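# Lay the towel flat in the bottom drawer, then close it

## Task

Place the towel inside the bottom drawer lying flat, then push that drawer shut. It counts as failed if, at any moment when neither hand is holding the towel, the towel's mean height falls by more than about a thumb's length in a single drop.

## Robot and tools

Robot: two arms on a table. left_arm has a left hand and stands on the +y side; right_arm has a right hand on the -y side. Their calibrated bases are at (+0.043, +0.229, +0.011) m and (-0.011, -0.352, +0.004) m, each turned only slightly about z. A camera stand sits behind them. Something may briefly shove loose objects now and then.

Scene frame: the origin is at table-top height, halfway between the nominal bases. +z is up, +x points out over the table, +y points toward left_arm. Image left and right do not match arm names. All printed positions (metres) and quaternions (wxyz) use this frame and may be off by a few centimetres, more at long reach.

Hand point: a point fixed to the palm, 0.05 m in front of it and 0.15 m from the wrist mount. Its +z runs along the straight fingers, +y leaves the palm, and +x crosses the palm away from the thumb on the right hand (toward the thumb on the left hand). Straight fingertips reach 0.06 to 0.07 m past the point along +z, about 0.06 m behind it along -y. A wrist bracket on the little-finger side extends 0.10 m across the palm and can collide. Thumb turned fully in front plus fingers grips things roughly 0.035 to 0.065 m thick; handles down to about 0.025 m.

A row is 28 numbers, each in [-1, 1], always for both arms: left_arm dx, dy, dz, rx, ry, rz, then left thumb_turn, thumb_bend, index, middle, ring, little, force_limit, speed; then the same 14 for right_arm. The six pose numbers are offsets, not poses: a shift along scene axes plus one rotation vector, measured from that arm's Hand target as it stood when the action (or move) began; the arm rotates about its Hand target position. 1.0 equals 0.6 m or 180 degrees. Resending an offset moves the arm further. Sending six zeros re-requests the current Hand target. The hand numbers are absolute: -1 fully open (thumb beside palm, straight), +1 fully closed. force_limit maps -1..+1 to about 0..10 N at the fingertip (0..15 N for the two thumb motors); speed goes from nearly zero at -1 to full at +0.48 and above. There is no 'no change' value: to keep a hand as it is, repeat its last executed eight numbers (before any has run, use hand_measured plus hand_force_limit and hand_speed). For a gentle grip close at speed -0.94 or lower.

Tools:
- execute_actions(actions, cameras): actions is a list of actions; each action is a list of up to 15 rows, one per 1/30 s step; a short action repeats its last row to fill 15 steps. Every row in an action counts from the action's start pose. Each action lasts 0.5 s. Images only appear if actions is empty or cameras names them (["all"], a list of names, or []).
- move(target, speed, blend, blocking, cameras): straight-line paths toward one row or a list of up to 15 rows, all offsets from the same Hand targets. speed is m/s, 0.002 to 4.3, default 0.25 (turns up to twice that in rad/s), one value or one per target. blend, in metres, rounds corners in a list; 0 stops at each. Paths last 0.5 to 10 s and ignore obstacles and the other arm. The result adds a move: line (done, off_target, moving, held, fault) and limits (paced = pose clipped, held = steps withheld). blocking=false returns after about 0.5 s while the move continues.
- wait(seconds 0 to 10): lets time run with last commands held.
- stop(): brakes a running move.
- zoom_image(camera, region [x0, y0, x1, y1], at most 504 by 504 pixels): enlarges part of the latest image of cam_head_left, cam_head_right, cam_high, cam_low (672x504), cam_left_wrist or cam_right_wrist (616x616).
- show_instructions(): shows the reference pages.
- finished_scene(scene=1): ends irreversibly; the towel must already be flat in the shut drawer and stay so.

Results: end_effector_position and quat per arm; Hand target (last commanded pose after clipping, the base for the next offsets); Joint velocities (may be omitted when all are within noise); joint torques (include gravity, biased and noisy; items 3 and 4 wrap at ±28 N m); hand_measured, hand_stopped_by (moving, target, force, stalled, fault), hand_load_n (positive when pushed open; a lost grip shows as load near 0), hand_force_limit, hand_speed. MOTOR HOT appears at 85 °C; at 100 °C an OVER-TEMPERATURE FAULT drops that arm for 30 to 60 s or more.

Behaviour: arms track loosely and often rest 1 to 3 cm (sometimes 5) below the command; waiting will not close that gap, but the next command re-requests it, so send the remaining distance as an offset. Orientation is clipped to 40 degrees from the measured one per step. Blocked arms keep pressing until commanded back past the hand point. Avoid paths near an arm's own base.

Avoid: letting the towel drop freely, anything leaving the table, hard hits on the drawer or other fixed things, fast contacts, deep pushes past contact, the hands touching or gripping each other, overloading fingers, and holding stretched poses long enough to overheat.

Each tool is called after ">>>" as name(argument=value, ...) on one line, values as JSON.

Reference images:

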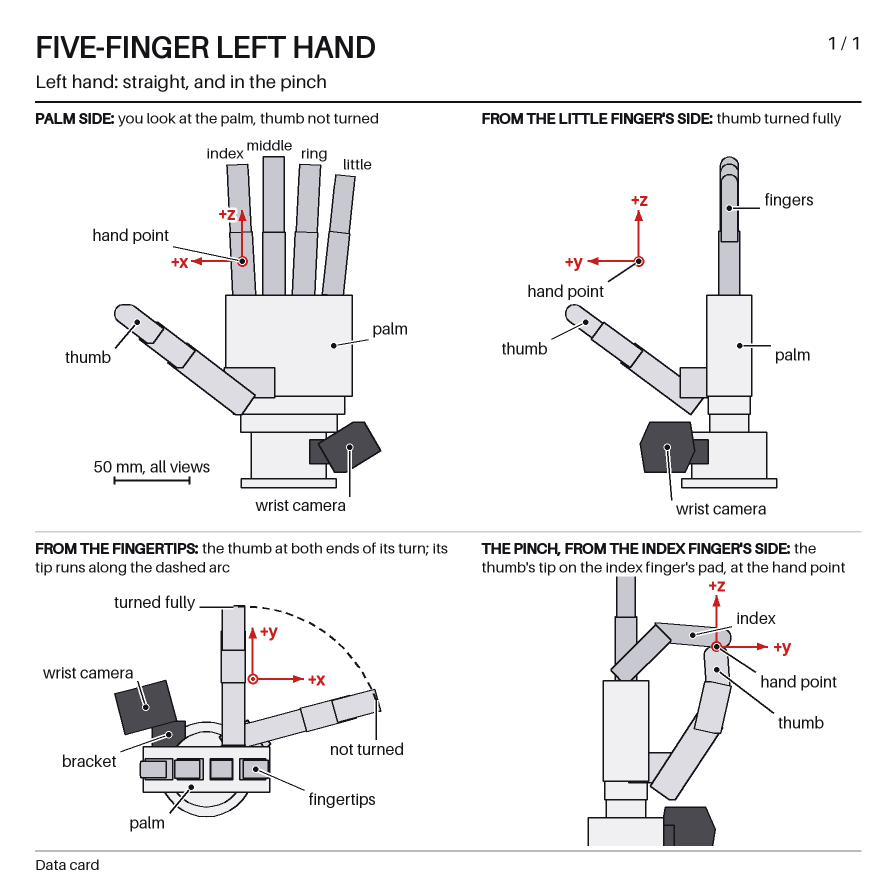

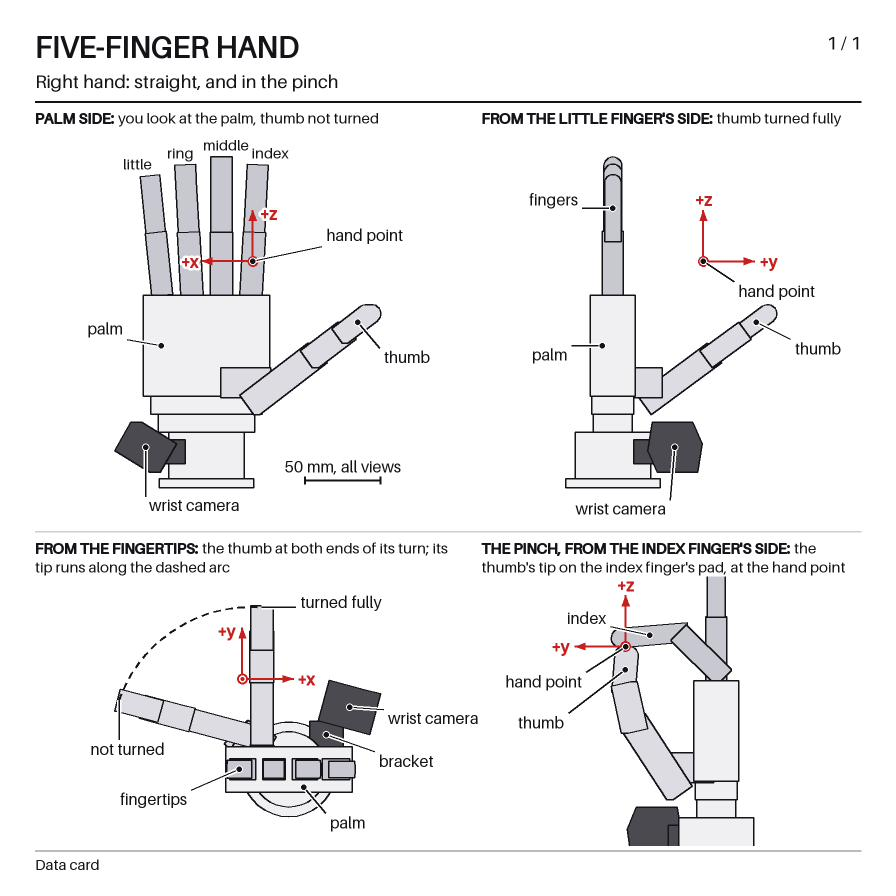

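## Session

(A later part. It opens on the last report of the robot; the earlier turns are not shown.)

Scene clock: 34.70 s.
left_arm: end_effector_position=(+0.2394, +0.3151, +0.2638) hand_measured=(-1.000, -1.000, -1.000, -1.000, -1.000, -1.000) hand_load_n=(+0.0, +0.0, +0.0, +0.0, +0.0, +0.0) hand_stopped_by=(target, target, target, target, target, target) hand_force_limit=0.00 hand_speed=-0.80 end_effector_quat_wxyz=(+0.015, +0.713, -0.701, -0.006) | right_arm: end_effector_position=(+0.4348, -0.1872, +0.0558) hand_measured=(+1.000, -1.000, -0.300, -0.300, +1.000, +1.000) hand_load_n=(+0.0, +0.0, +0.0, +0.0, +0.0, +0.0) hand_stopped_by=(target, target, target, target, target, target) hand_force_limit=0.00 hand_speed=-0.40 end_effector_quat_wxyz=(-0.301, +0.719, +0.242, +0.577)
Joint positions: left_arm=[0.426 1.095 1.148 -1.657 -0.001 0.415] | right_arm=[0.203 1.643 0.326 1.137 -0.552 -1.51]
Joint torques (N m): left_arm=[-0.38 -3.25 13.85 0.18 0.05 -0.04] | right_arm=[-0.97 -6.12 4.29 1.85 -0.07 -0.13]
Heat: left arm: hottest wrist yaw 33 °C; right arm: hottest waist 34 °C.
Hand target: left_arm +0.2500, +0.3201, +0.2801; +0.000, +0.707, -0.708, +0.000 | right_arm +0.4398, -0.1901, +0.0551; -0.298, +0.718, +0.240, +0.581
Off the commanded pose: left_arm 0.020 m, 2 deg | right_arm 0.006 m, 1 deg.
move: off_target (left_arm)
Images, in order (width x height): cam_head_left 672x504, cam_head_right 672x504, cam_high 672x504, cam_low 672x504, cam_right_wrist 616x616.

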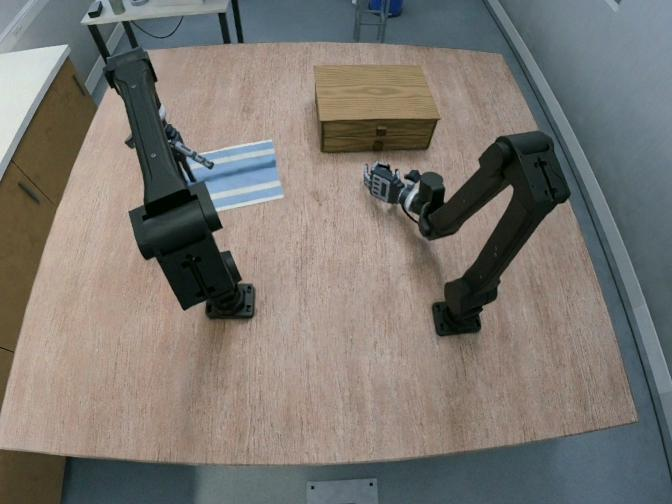

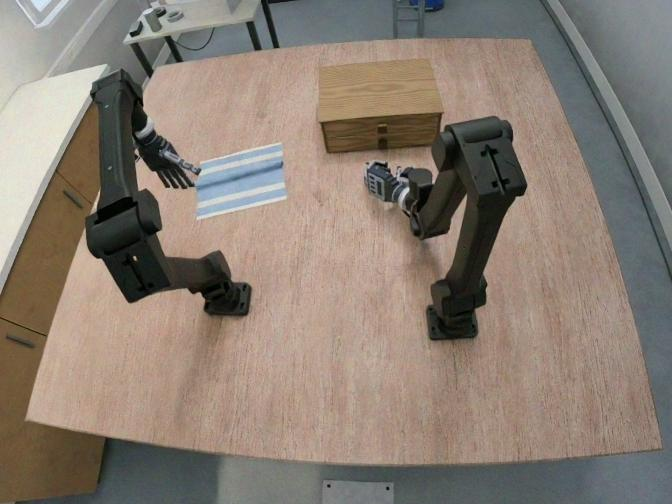

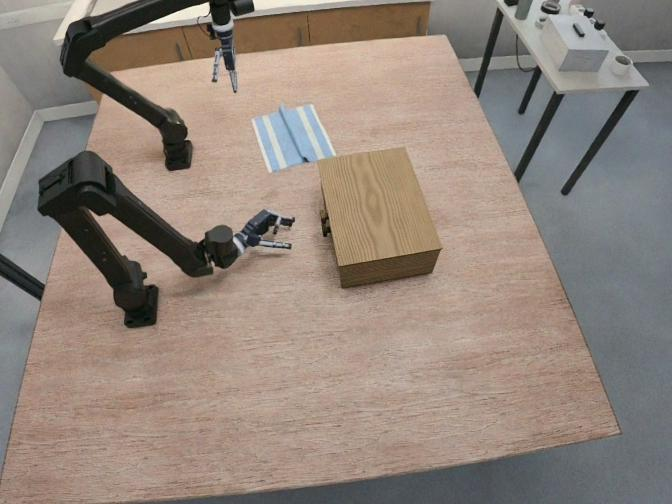

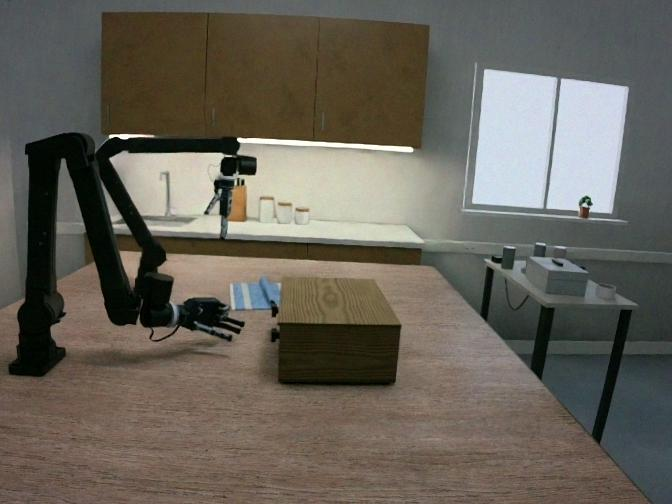

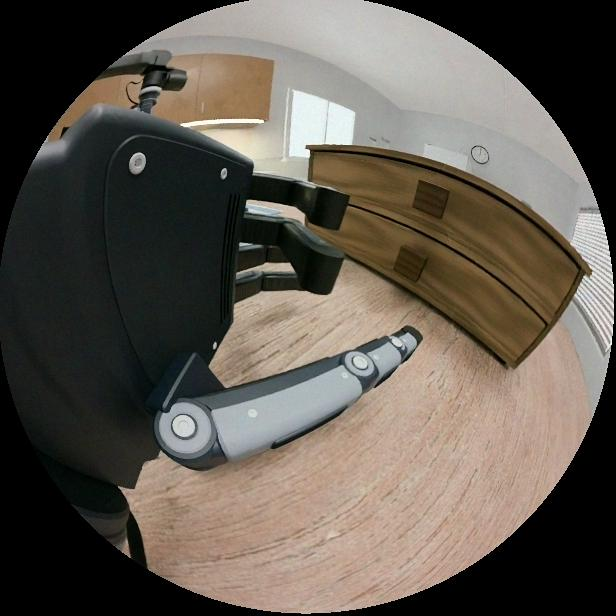

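>>> move(target=[0, 0, 0, 0, 0, 0, -1, -1, -1, -1, -1, -1, 0.0, -0.8, 0.0833, 0, 0, 0, 0, 0, 1, -1, -0.3, -0.3, 1, 1, 0.0, -0.4], speed=0.1, cameras=["cam_head_left", "cam_head_right", "cam_high", "cam_low", "cam_right_wrist"])

>>> zoom_image(camera="cam_low", region=[170, 270, 330, 390])

>>> zoom_image(camera="cam_high", region=[240, 180, 360, 270])

>>> zoom_image(camera="cam_head_left", region=[330, 110, 430, 190])

>>> zoom_image(camera="cam_head_right", region=[330, 110, 430, 190])

Scene clock: 37.70 s.
left_arm: end_effector_position=(+0.2394, +0.3151, +0.2638) hand_measured=(-1.000, -1.000, -1.000, -1.000, -1.000, -1.000) hand_load_n=(+0.0, +0.0, +0.0, +0.0, +0.0, -0.5) hand_stopped_by=(target, target, target, target, target, target) hand_force_limit=0.00 hand_speed=-0.80 end_effector_quat_wxyz=(+0.015, +0.713, -0.701, -0.006) | right_arm: end_effector_position=(+0.4826, -0.1878, +0.0596) hand_measured=(+1.000, -1.000, -0.300, -0.300, +1.000, +1.000) hand_load_n=(+0.5, +0.0, +0.0, +0.0, +0.0, +0.0) hand_stopped_by=(target, target, target, target, target, target) hand_force_limit=0.00 hand_speed=-0.40 end_effector_quat_wxyz=(-0.302, +0.716, +0.240, +0.582)
Joint positions: left_arm=[0.426 1.095 1.148 -1.657 -0.001 0.415] | right_arm=[0.167 1.703 0.45 1.085 -0.586 -1.51]
Joint torques (N m): left_arm=[-0.44 -3.19 13.79 0.05 0.04 -0.05] | right_arm=[-0.85 -7.24 5.79 1.26 -0.1 -0.18]
Heat: left arm: hottest wrist yaw 33 °C; right arm: hottest waist 34 °C.
Hand target: left_arm +0.2500, +0.3201, +0.2801; +0.000, +0.707, -0.708, +0.000 | right_arm +0.4899, -0.1902, +0.0552; -0.298, +0.718, +0.240, +0.581
Off the commanded pose: left_arm 0.020 m, 2 deg | right_arm 0.009 m, 1 deg.
move: off_target (left_arm)
Images, in order (width x height): cam_head_left 672x504, cam_head_right 672x504, cam_high 672x504, cam_low 672x504, cam_right_wrist 616x616.

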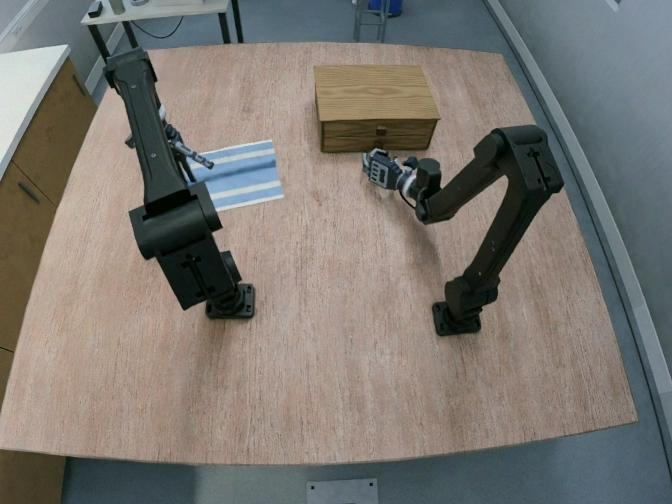

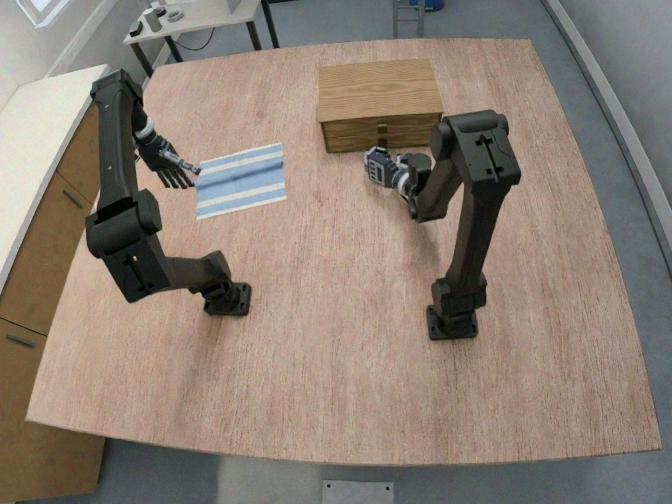

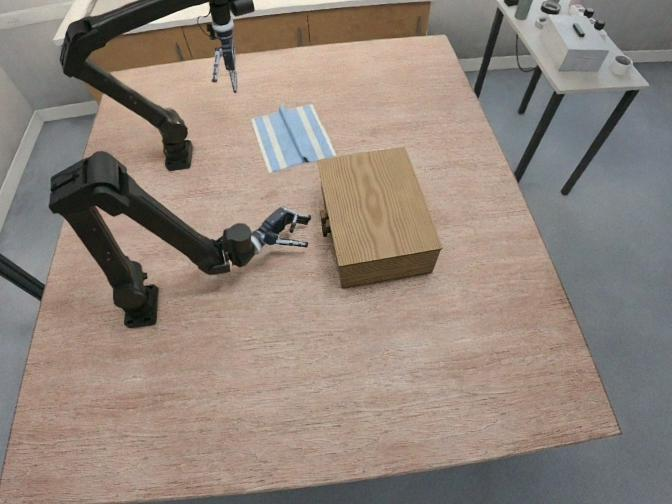

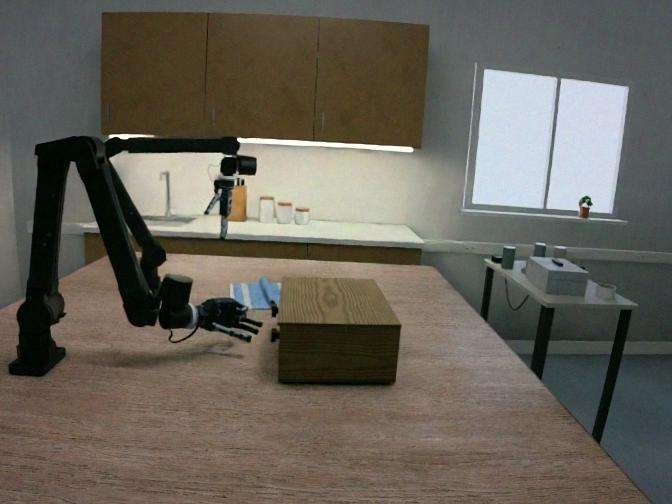

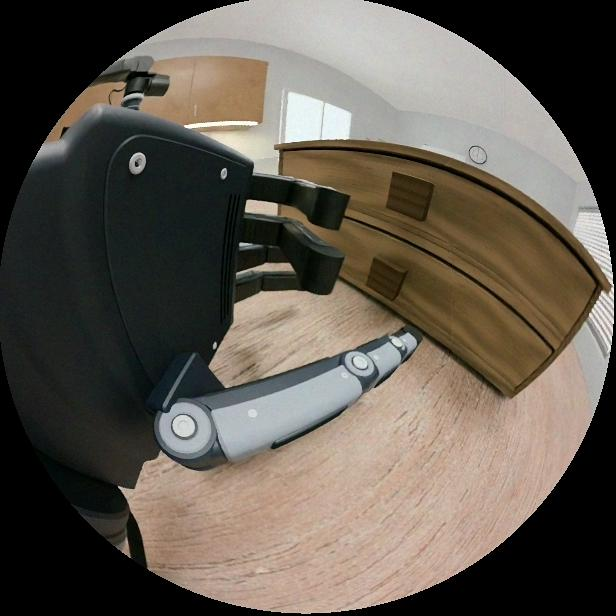

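Scaled by 3.150 from the camera's 672x504 image, which has a finer 960x720 frame.

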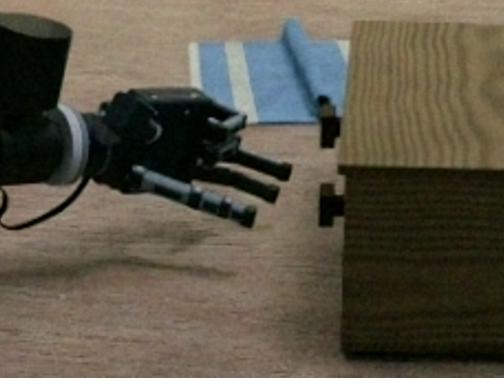

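Scaled by 4.200 from the camera's 672x504 image, which has a finer 960x720 frame.

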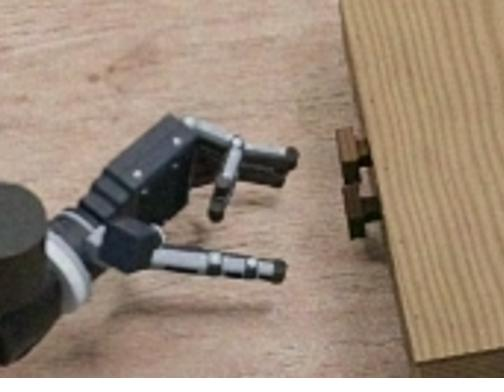

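Scaled by 5.040 from the camera's 672x504 image, which has a finer 960x720 frame.

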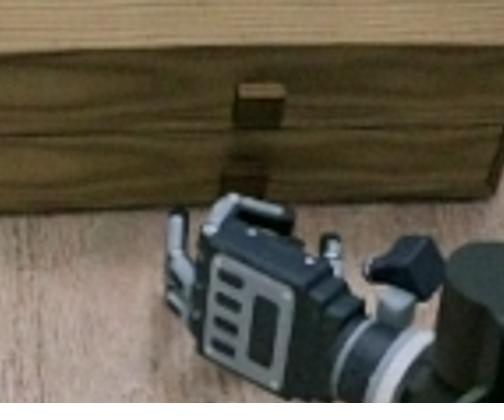

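Scaled by 5.040 from the camera's 672x504 image, which has a finer 960x720 frame.

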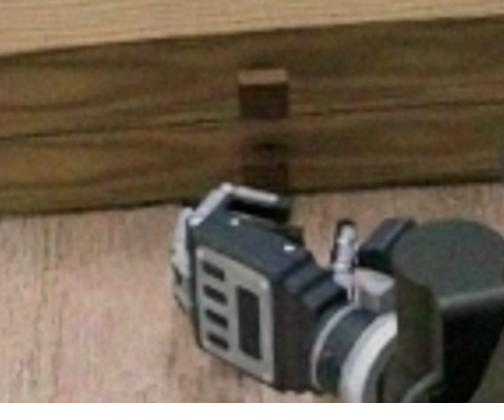

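>>> move(target=[0, 0, 0, 0, 0, 0, -1, -1, -1, -1, -1, -1, 0.0, -0.8, 0.0793, 0, 0, 0, 0, 0, 1, -1, -0.3, -0.3, 1, 1, 0.0, -0.4], speed=0.06, cameras=["cam_head_left", "cam_head_right", "cam_high", "cam_low", "cam_right_wrist"])

>>> zoom_image(camera="cam_low", region=[170, 270, 330, 390])

>>> zoom_image(camera="cam_high", region=[240, 180, 360, 270])

>>> zoom_image(camera="cam_head_left", region=[330, 110, 430, 190])

>>> zoom_image(camera="cam_right_wrist", region=[220, 130, 500, 410])

Scene clock: 39.67 s.
left_arm: end_effector_position=(+0.2394, +0.3151, +0.2638) hand_measured=(-1.000, -1.000, -1.000, -1.000, -1.000, -1.000) hand_load_n=(+0.0, +0.0, +0.0, +0.0, +0.0, +0.0) hand_stopped_by=(target, target, target, target, target, target) hand_force_limit=0.00 hand_speed=-0.80 end_effector_quat_wxyz=(+0.015, +0.713, -0.701, -0.006) | right_arm: end_effector_position=(+0.5284, -0.1869, +0.0595) hand_measured=(+1.000, -1.000, -0.300, -0.300, +1.000, +1.000) hand_load_n=(+0.0, +0.0, +0.0, +0.0, +0.0, +0.0) hand_stopped_by=(target, target, target, target, target, target) hand_force_limit=0.00 hand_speed=-0.40 end_effector_quat_wxyz=(-0.303, +0.716, +0.239, +0.581)
Joint positions: left_arm=[0.426 1.095 1.148 -1.657 -0.001 0.415] | right_arm=[0.144 1.763 0.576 1.015 -0.61 -1.511]
Joint torques (N m): left_arm=[-0.26 -2.96 13.83 0.12 0.05 -0.05] | right_arm=[-0.67 -8.12 6.61 1.24 -0.07 -0.27]
Heat: left arm: hottest wrist yaw 33 °C; right arm: hottest waist 34 °C.
Hand target: left_arm +0.2500, +0.3201, +0.2801; +0.000, +0.707, -0.708, +0.000 | right_arm +0.5375, -0.1900, +0.0552; -0.298, +0.718, +0.240, +0.581
Off the commanded pose: left_arm 0.020 m, 2 deg | right_arm 0.011 m, 1 deg.
move: off_target (left_arm, right_arm)
Images, in order (width x height): cam_head_left 672x504, cam_head_right 672x504, cam_high 672x504, cam_low 672x504, cam_right_wrist 616x616.

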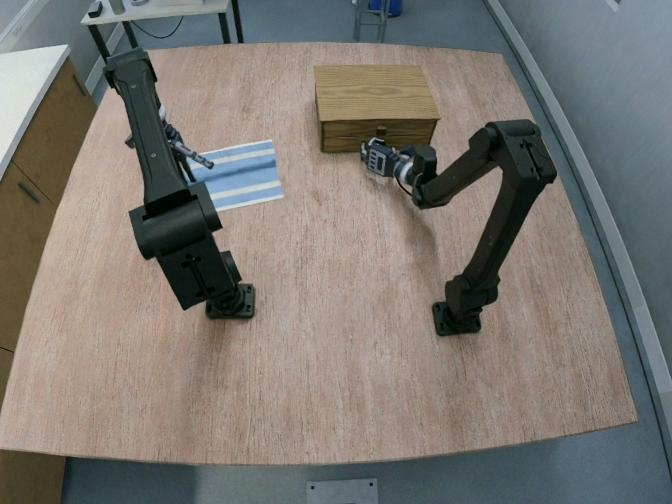

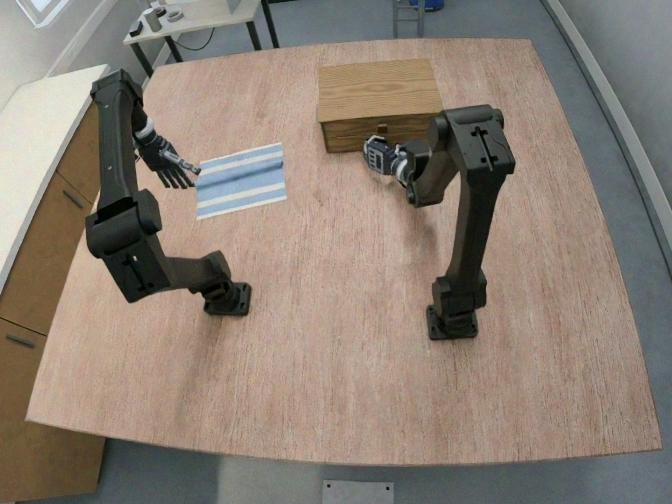

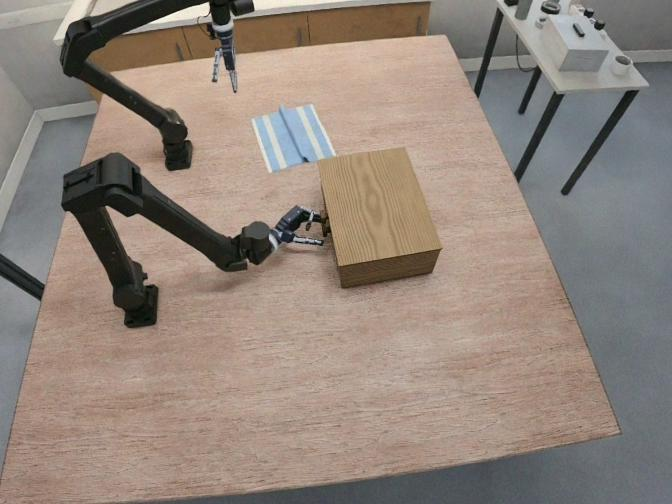

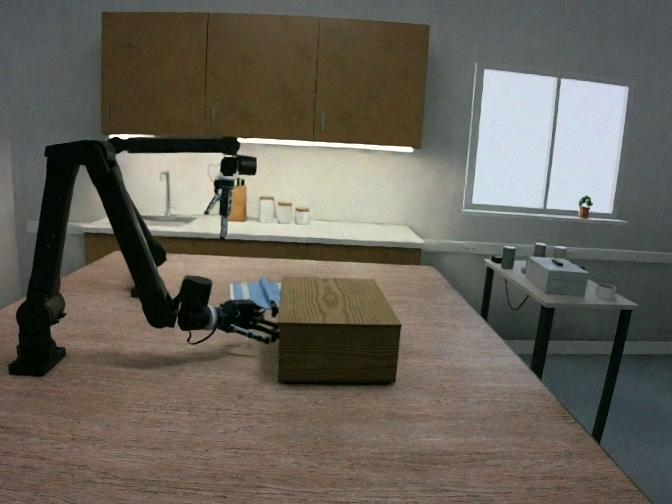

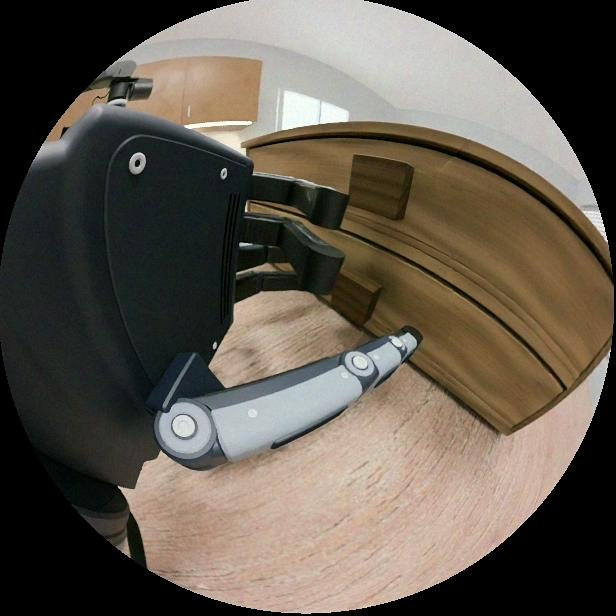

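Scaled by 3.150 from the camera's 672x504 image, which has a finer 960x720 frame.

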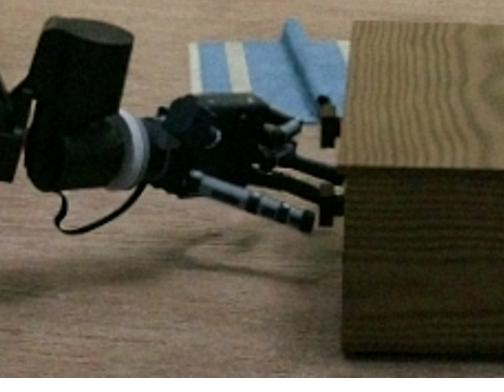

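Scaled by 4.200 from the camera's 672x504 image, which has a finer 960x720 frame.

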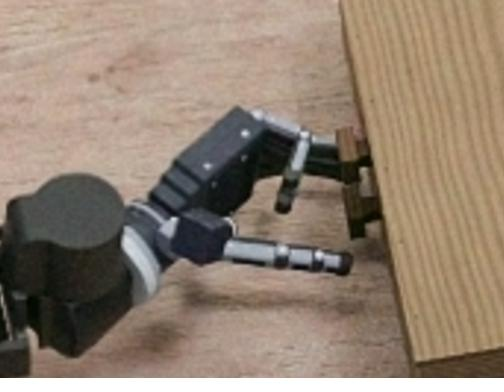

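Scaled by 5.040 from the camera's 672x504 image, which has a finer 960x720 frame.

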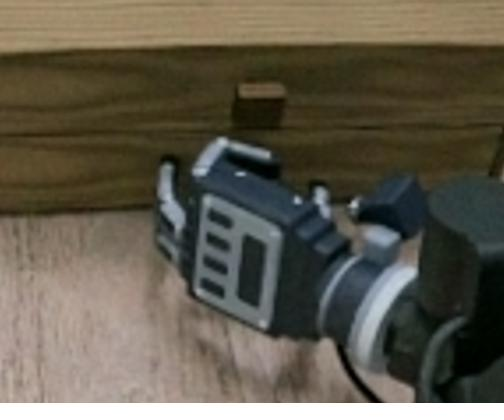

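Scaled by 1.800 from the camera's 616x616 image, which has a finer 880x880 frame.

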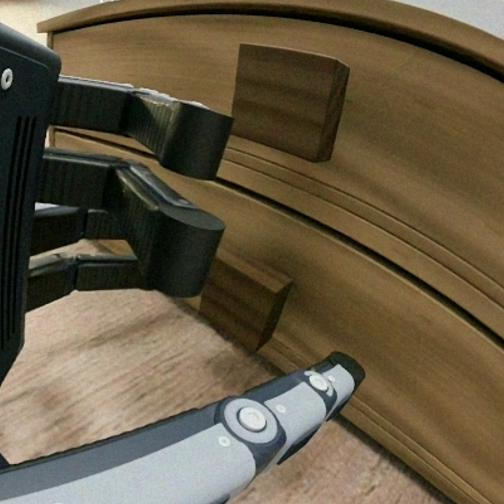

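>>> move(target=[0, 0, 0, 0, 0, 0, -1, -1, -1, -1, -1, -1, 0.0, -0.8, -0.06, 0, 0, 0, 0, 0.115, 1, -0.6, -0.3, -0.3, 1, 1, 0.0, -0.4], speed=0.06, cameras=["cam_head_left", "cam_high", "cam_low", "cam_right_wrist"])

>>> zoom_image(camera="cam_low", region=[170, 270, 330, 390])

>>> zoom_image(camera="cam_high", region=[240, 180, 360, 270])

>>> zoom_image(camera="cam_head_left", region=[330, 110, 430, 190])

Scene clock: 44.67 s.
left_arm: end_effector_position=(+0.2394, +0.3151, +0.2638) hand_measured=(-1.000, -1.000, -1.000, -1.000, -1.000, -1.000) hand_load_n=(+0.0, +0.0, +0.0, +0.0, +0.0, +0.0) hand_stopped_by=(target, target, target, target, target, target) hand_force_limit=0.00 hand_speed=-0.80 end_effector_quat_wxyz=(+0.015, +0.713, -0.701, -0.006) | right_arm: end_effector_position=(+0.4885, -0.1863, +0.0442) hand_measured=(+1.000, -0.600, -0.300, -0.300, +1.000, +1.000) hand_load_n=(+0.5, +0.0, +0.0, +0.0, +0.0, +0.0) hand_stopped_by=(target, target, target, target, target, target) hand_force_limit=0.00 hand_speed=-0.40 end_effector_quat_wxyz=(-0.406, +0.671, +0.359, +0.506)
Joint positions: left_arm=[0.426 1.095 1.148 -1.657 -0.001 0.415] | right_arm=[0.003 1.763 0.589 0.822 -1.098 -1.702]
Joint torques (N m): left_arm=[-0.38 -3.19 13.79 0.18 0.03 -0.06] | right_arm=[-0.32 -10.17 6.78 0.87 -0.32 -0.22]
Heat: left arm: hottest wrist yaw 33 °C; right arm: hottest waist 34 °C.
Hand target: left_arm +0.2500, +0.3201, +0.2801; +0.000, +0.707, -0.708, +0.000 | right_arm +0.5014, -0.1901, +0.0551; -0.397, +0.663, +0.365, +0.518
Off the commanded pose: left_arm 0.020 m, 2 deg | right_arm 0.017 m, 2 deg.
move: off_target (left_arm, right_arm)
Images, in order (width x height): cam_head_left 672x504, cam_high 672x504, cam_low 672x504, cam_right_wrist 616x616.

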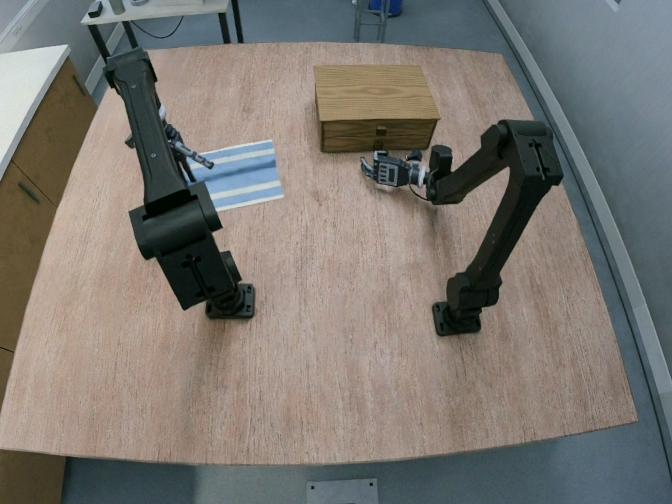

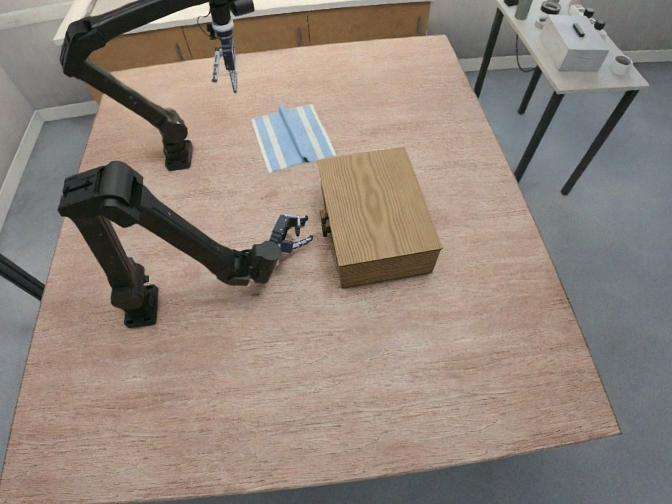

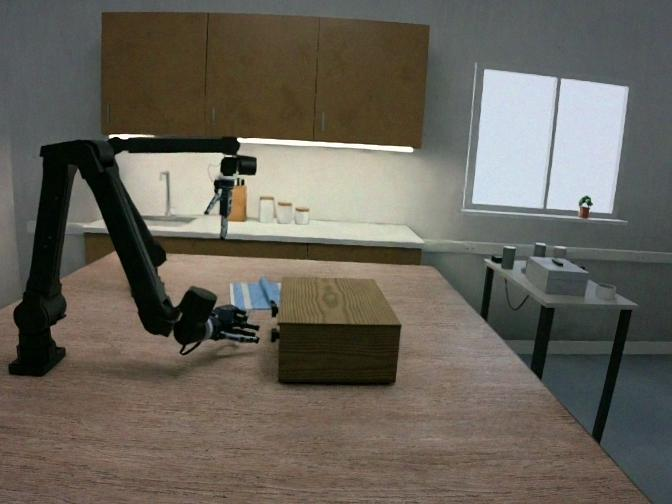

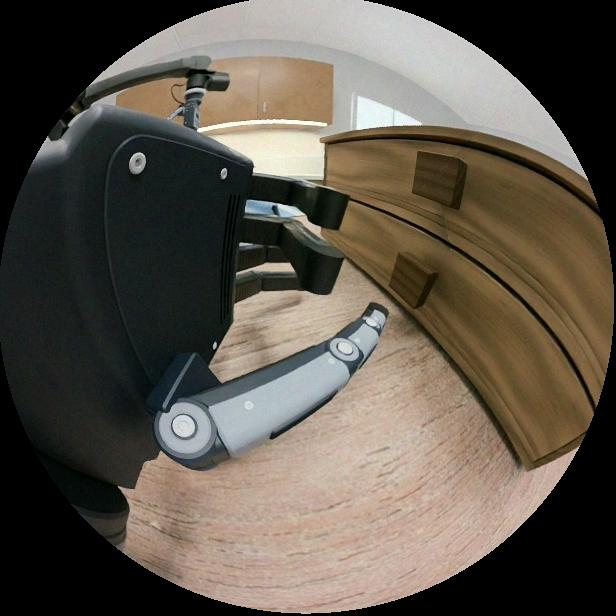

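Scaled by 3.150 from the camera's 672x504 image, which has a finer 960x720 frame.

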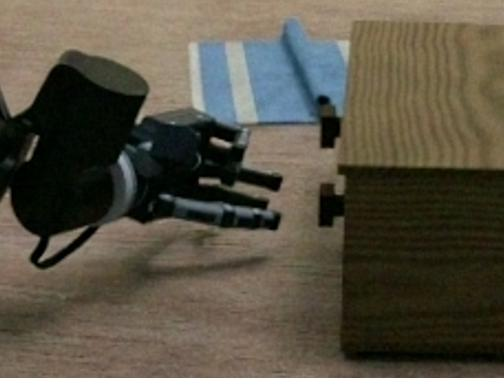

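Scaled by 4.200 from the camera's 672x504 image, which has a finer 960x720 frame.

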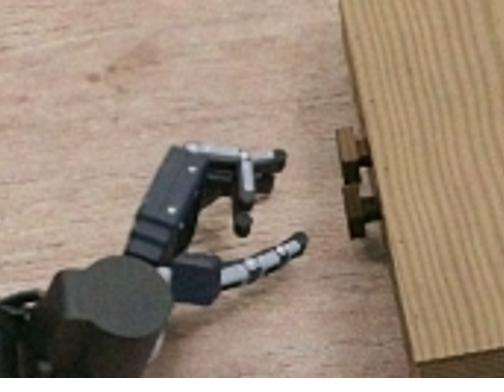

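Scaled by 5.040 from the camera's 672x504 image, which has a finer 960x720 frame.

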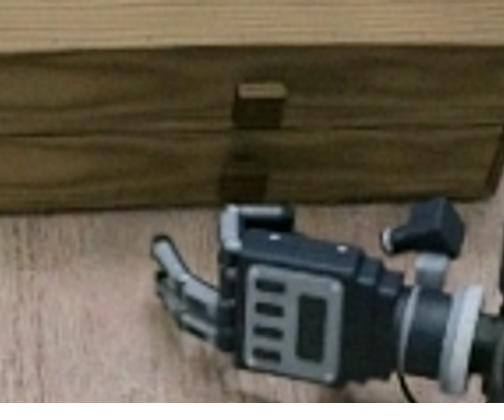

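>>> execute_actions(actions=[[[0, 0, 0, 0, 0, 0, -1, -1, -1, -1, -1, -1, 0.0, -0.8, 0, 0, 0, 0, 0, 0, 1, -0.8, -0.4, -0.4, 1, 1, 0.0, -0.4]]], cameras=["cam_head_left", "cam_head_right", "cam_high", "cam_low", "cam_right_wrist"])

>>> zoom_image(camera="cam_head_right", region=[330, 110, 430, 190])

>>> zoom_image(camera="cam_high", region=[270, 190, 350, 260])

>>> zoom_image(camera="cam_low", region=[200, 290, 300, 370])

Scene clock: 46.73 s.
left_arm: end_effector_position=(+0.2394, +0.3151, +0.2638) hand_measured=(-1.000, -1.000, -1.000, -1.000, -1.000, -1.000) hand_load_n=(+0.0, +0.0, +0.0, +0.0, +0.0, +0.0) hand_stopped_by=(target, target, target, target, target, target) hand_force_limit=0.00 hand_speed=-0.80 end_effector_quat_wxyz=(+0.015, +0.713, -0.701, -0.006) | right_arm: end_effector_position=(+0.4885, -0.1863, +0.0442) hand_measured=(+1.000, -0.800, -0.400, -0.400, +1.000, +1.000) hand_load_n=(+0.5, +0.0, +0.0, +0.0, +0.0, +0.0) hand_stopped_by=(target, target, target, target, target, target) hand_force_limit=0.00 hand_speed=-0.40 end_effector_quat_wxyz=(-0.406, +0.670, +0.359, +0.506)
Joint positions: left_arm=[0.426 1.095 1.148 -1.657 -0.001 0.415] | right_arm=[0.003 1.763 0.589 0.822 -1.098 -1.703]
Joint torques (N m): left_arm=[-0.38 -3.31 13.87 0.2 0.03 -0.06] | right_arm=[-1.2 -9.93 6.72 0.92 -0.31 -0.24]
Heat: left arm: hottest wrist yaw 33 °C; right arm: hottest waist 34 °C.
Hand target: left_arm +0.2500, +0.3201, +0.2801; +0.000, +0.707, -0.708, +0.000 | right_arm +0.5014, -0.1901, +0.0551; -0.397, +0.663, +0.365, +0.518
Off the commanded pose: left_arm 0.020 m, 2 deg | right_arm 0.017 m, 2 deg.
Images, in order (width x height): cam_head_left 672x504, cam_head_right 672x504, cam_high 672x504, cam_low 672x504, cam_right_wrist 616x616.

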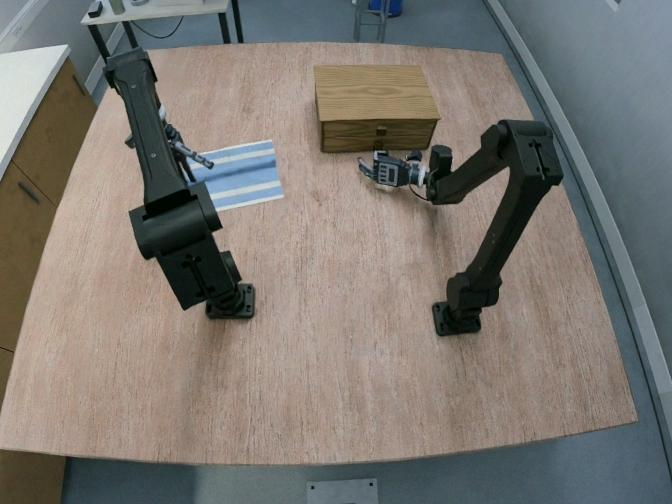

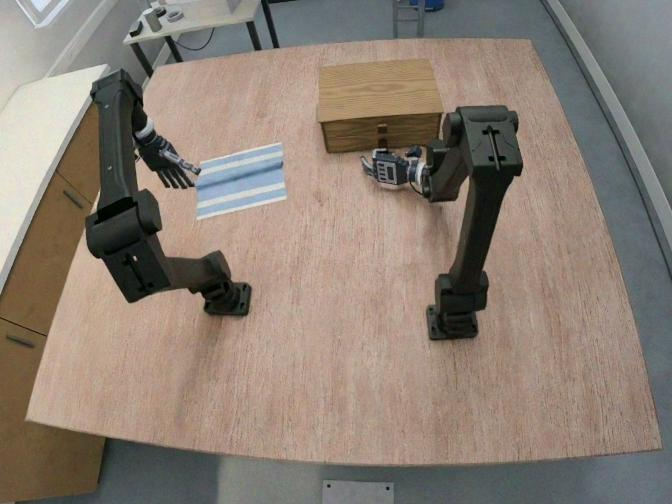

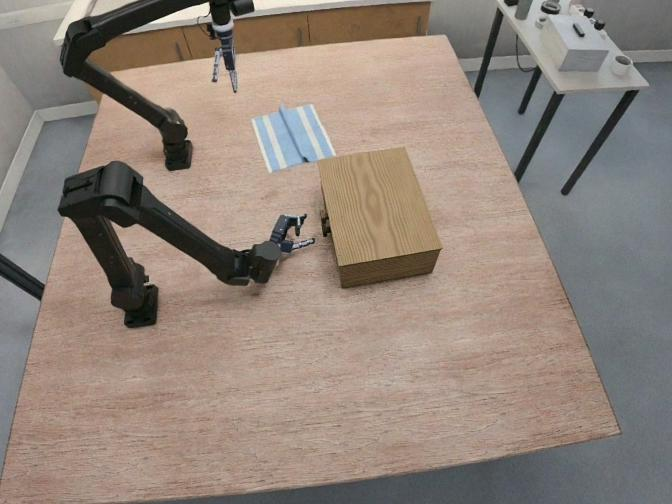

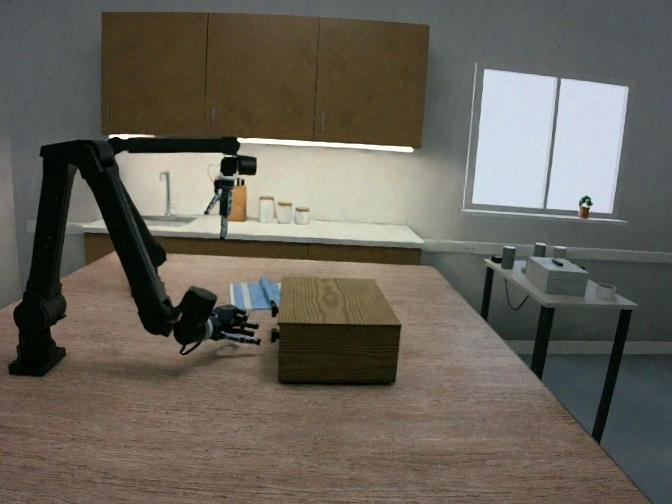

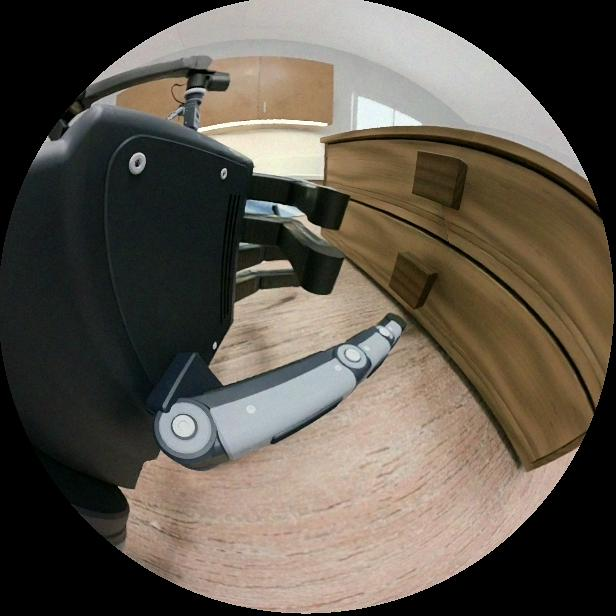

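Scaled by 5.040 from the camera's 672x504 image, which has a finer 960x720 frame.

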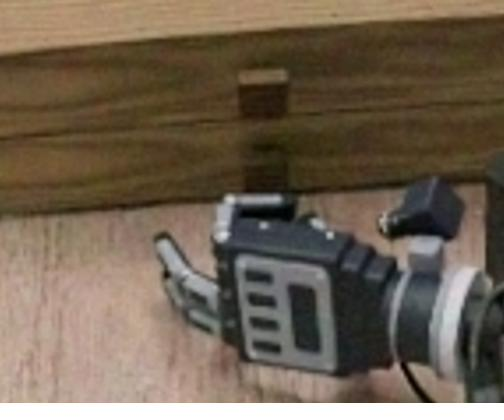

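Scaled by 6.300 from the camera's 672x504 image, which has a finer 960x720 frame.

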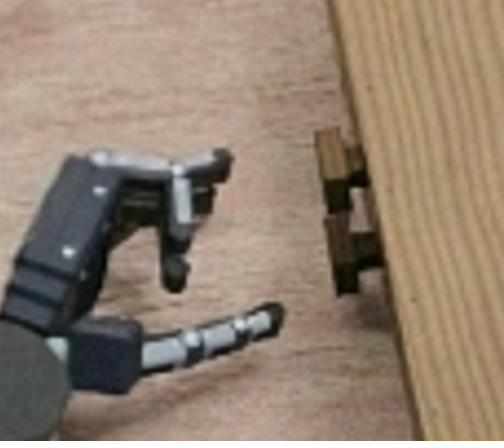

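Scaled by 5.040 from the camera's 672x504 image, which has a finer 960x720 frame.

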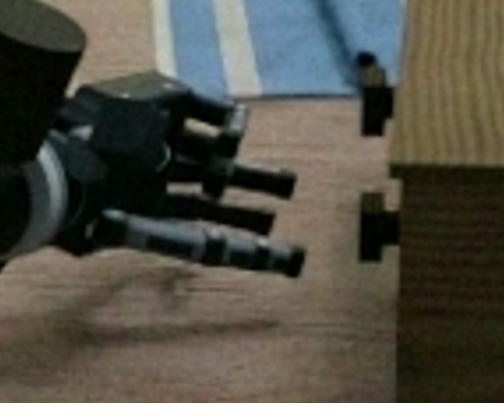

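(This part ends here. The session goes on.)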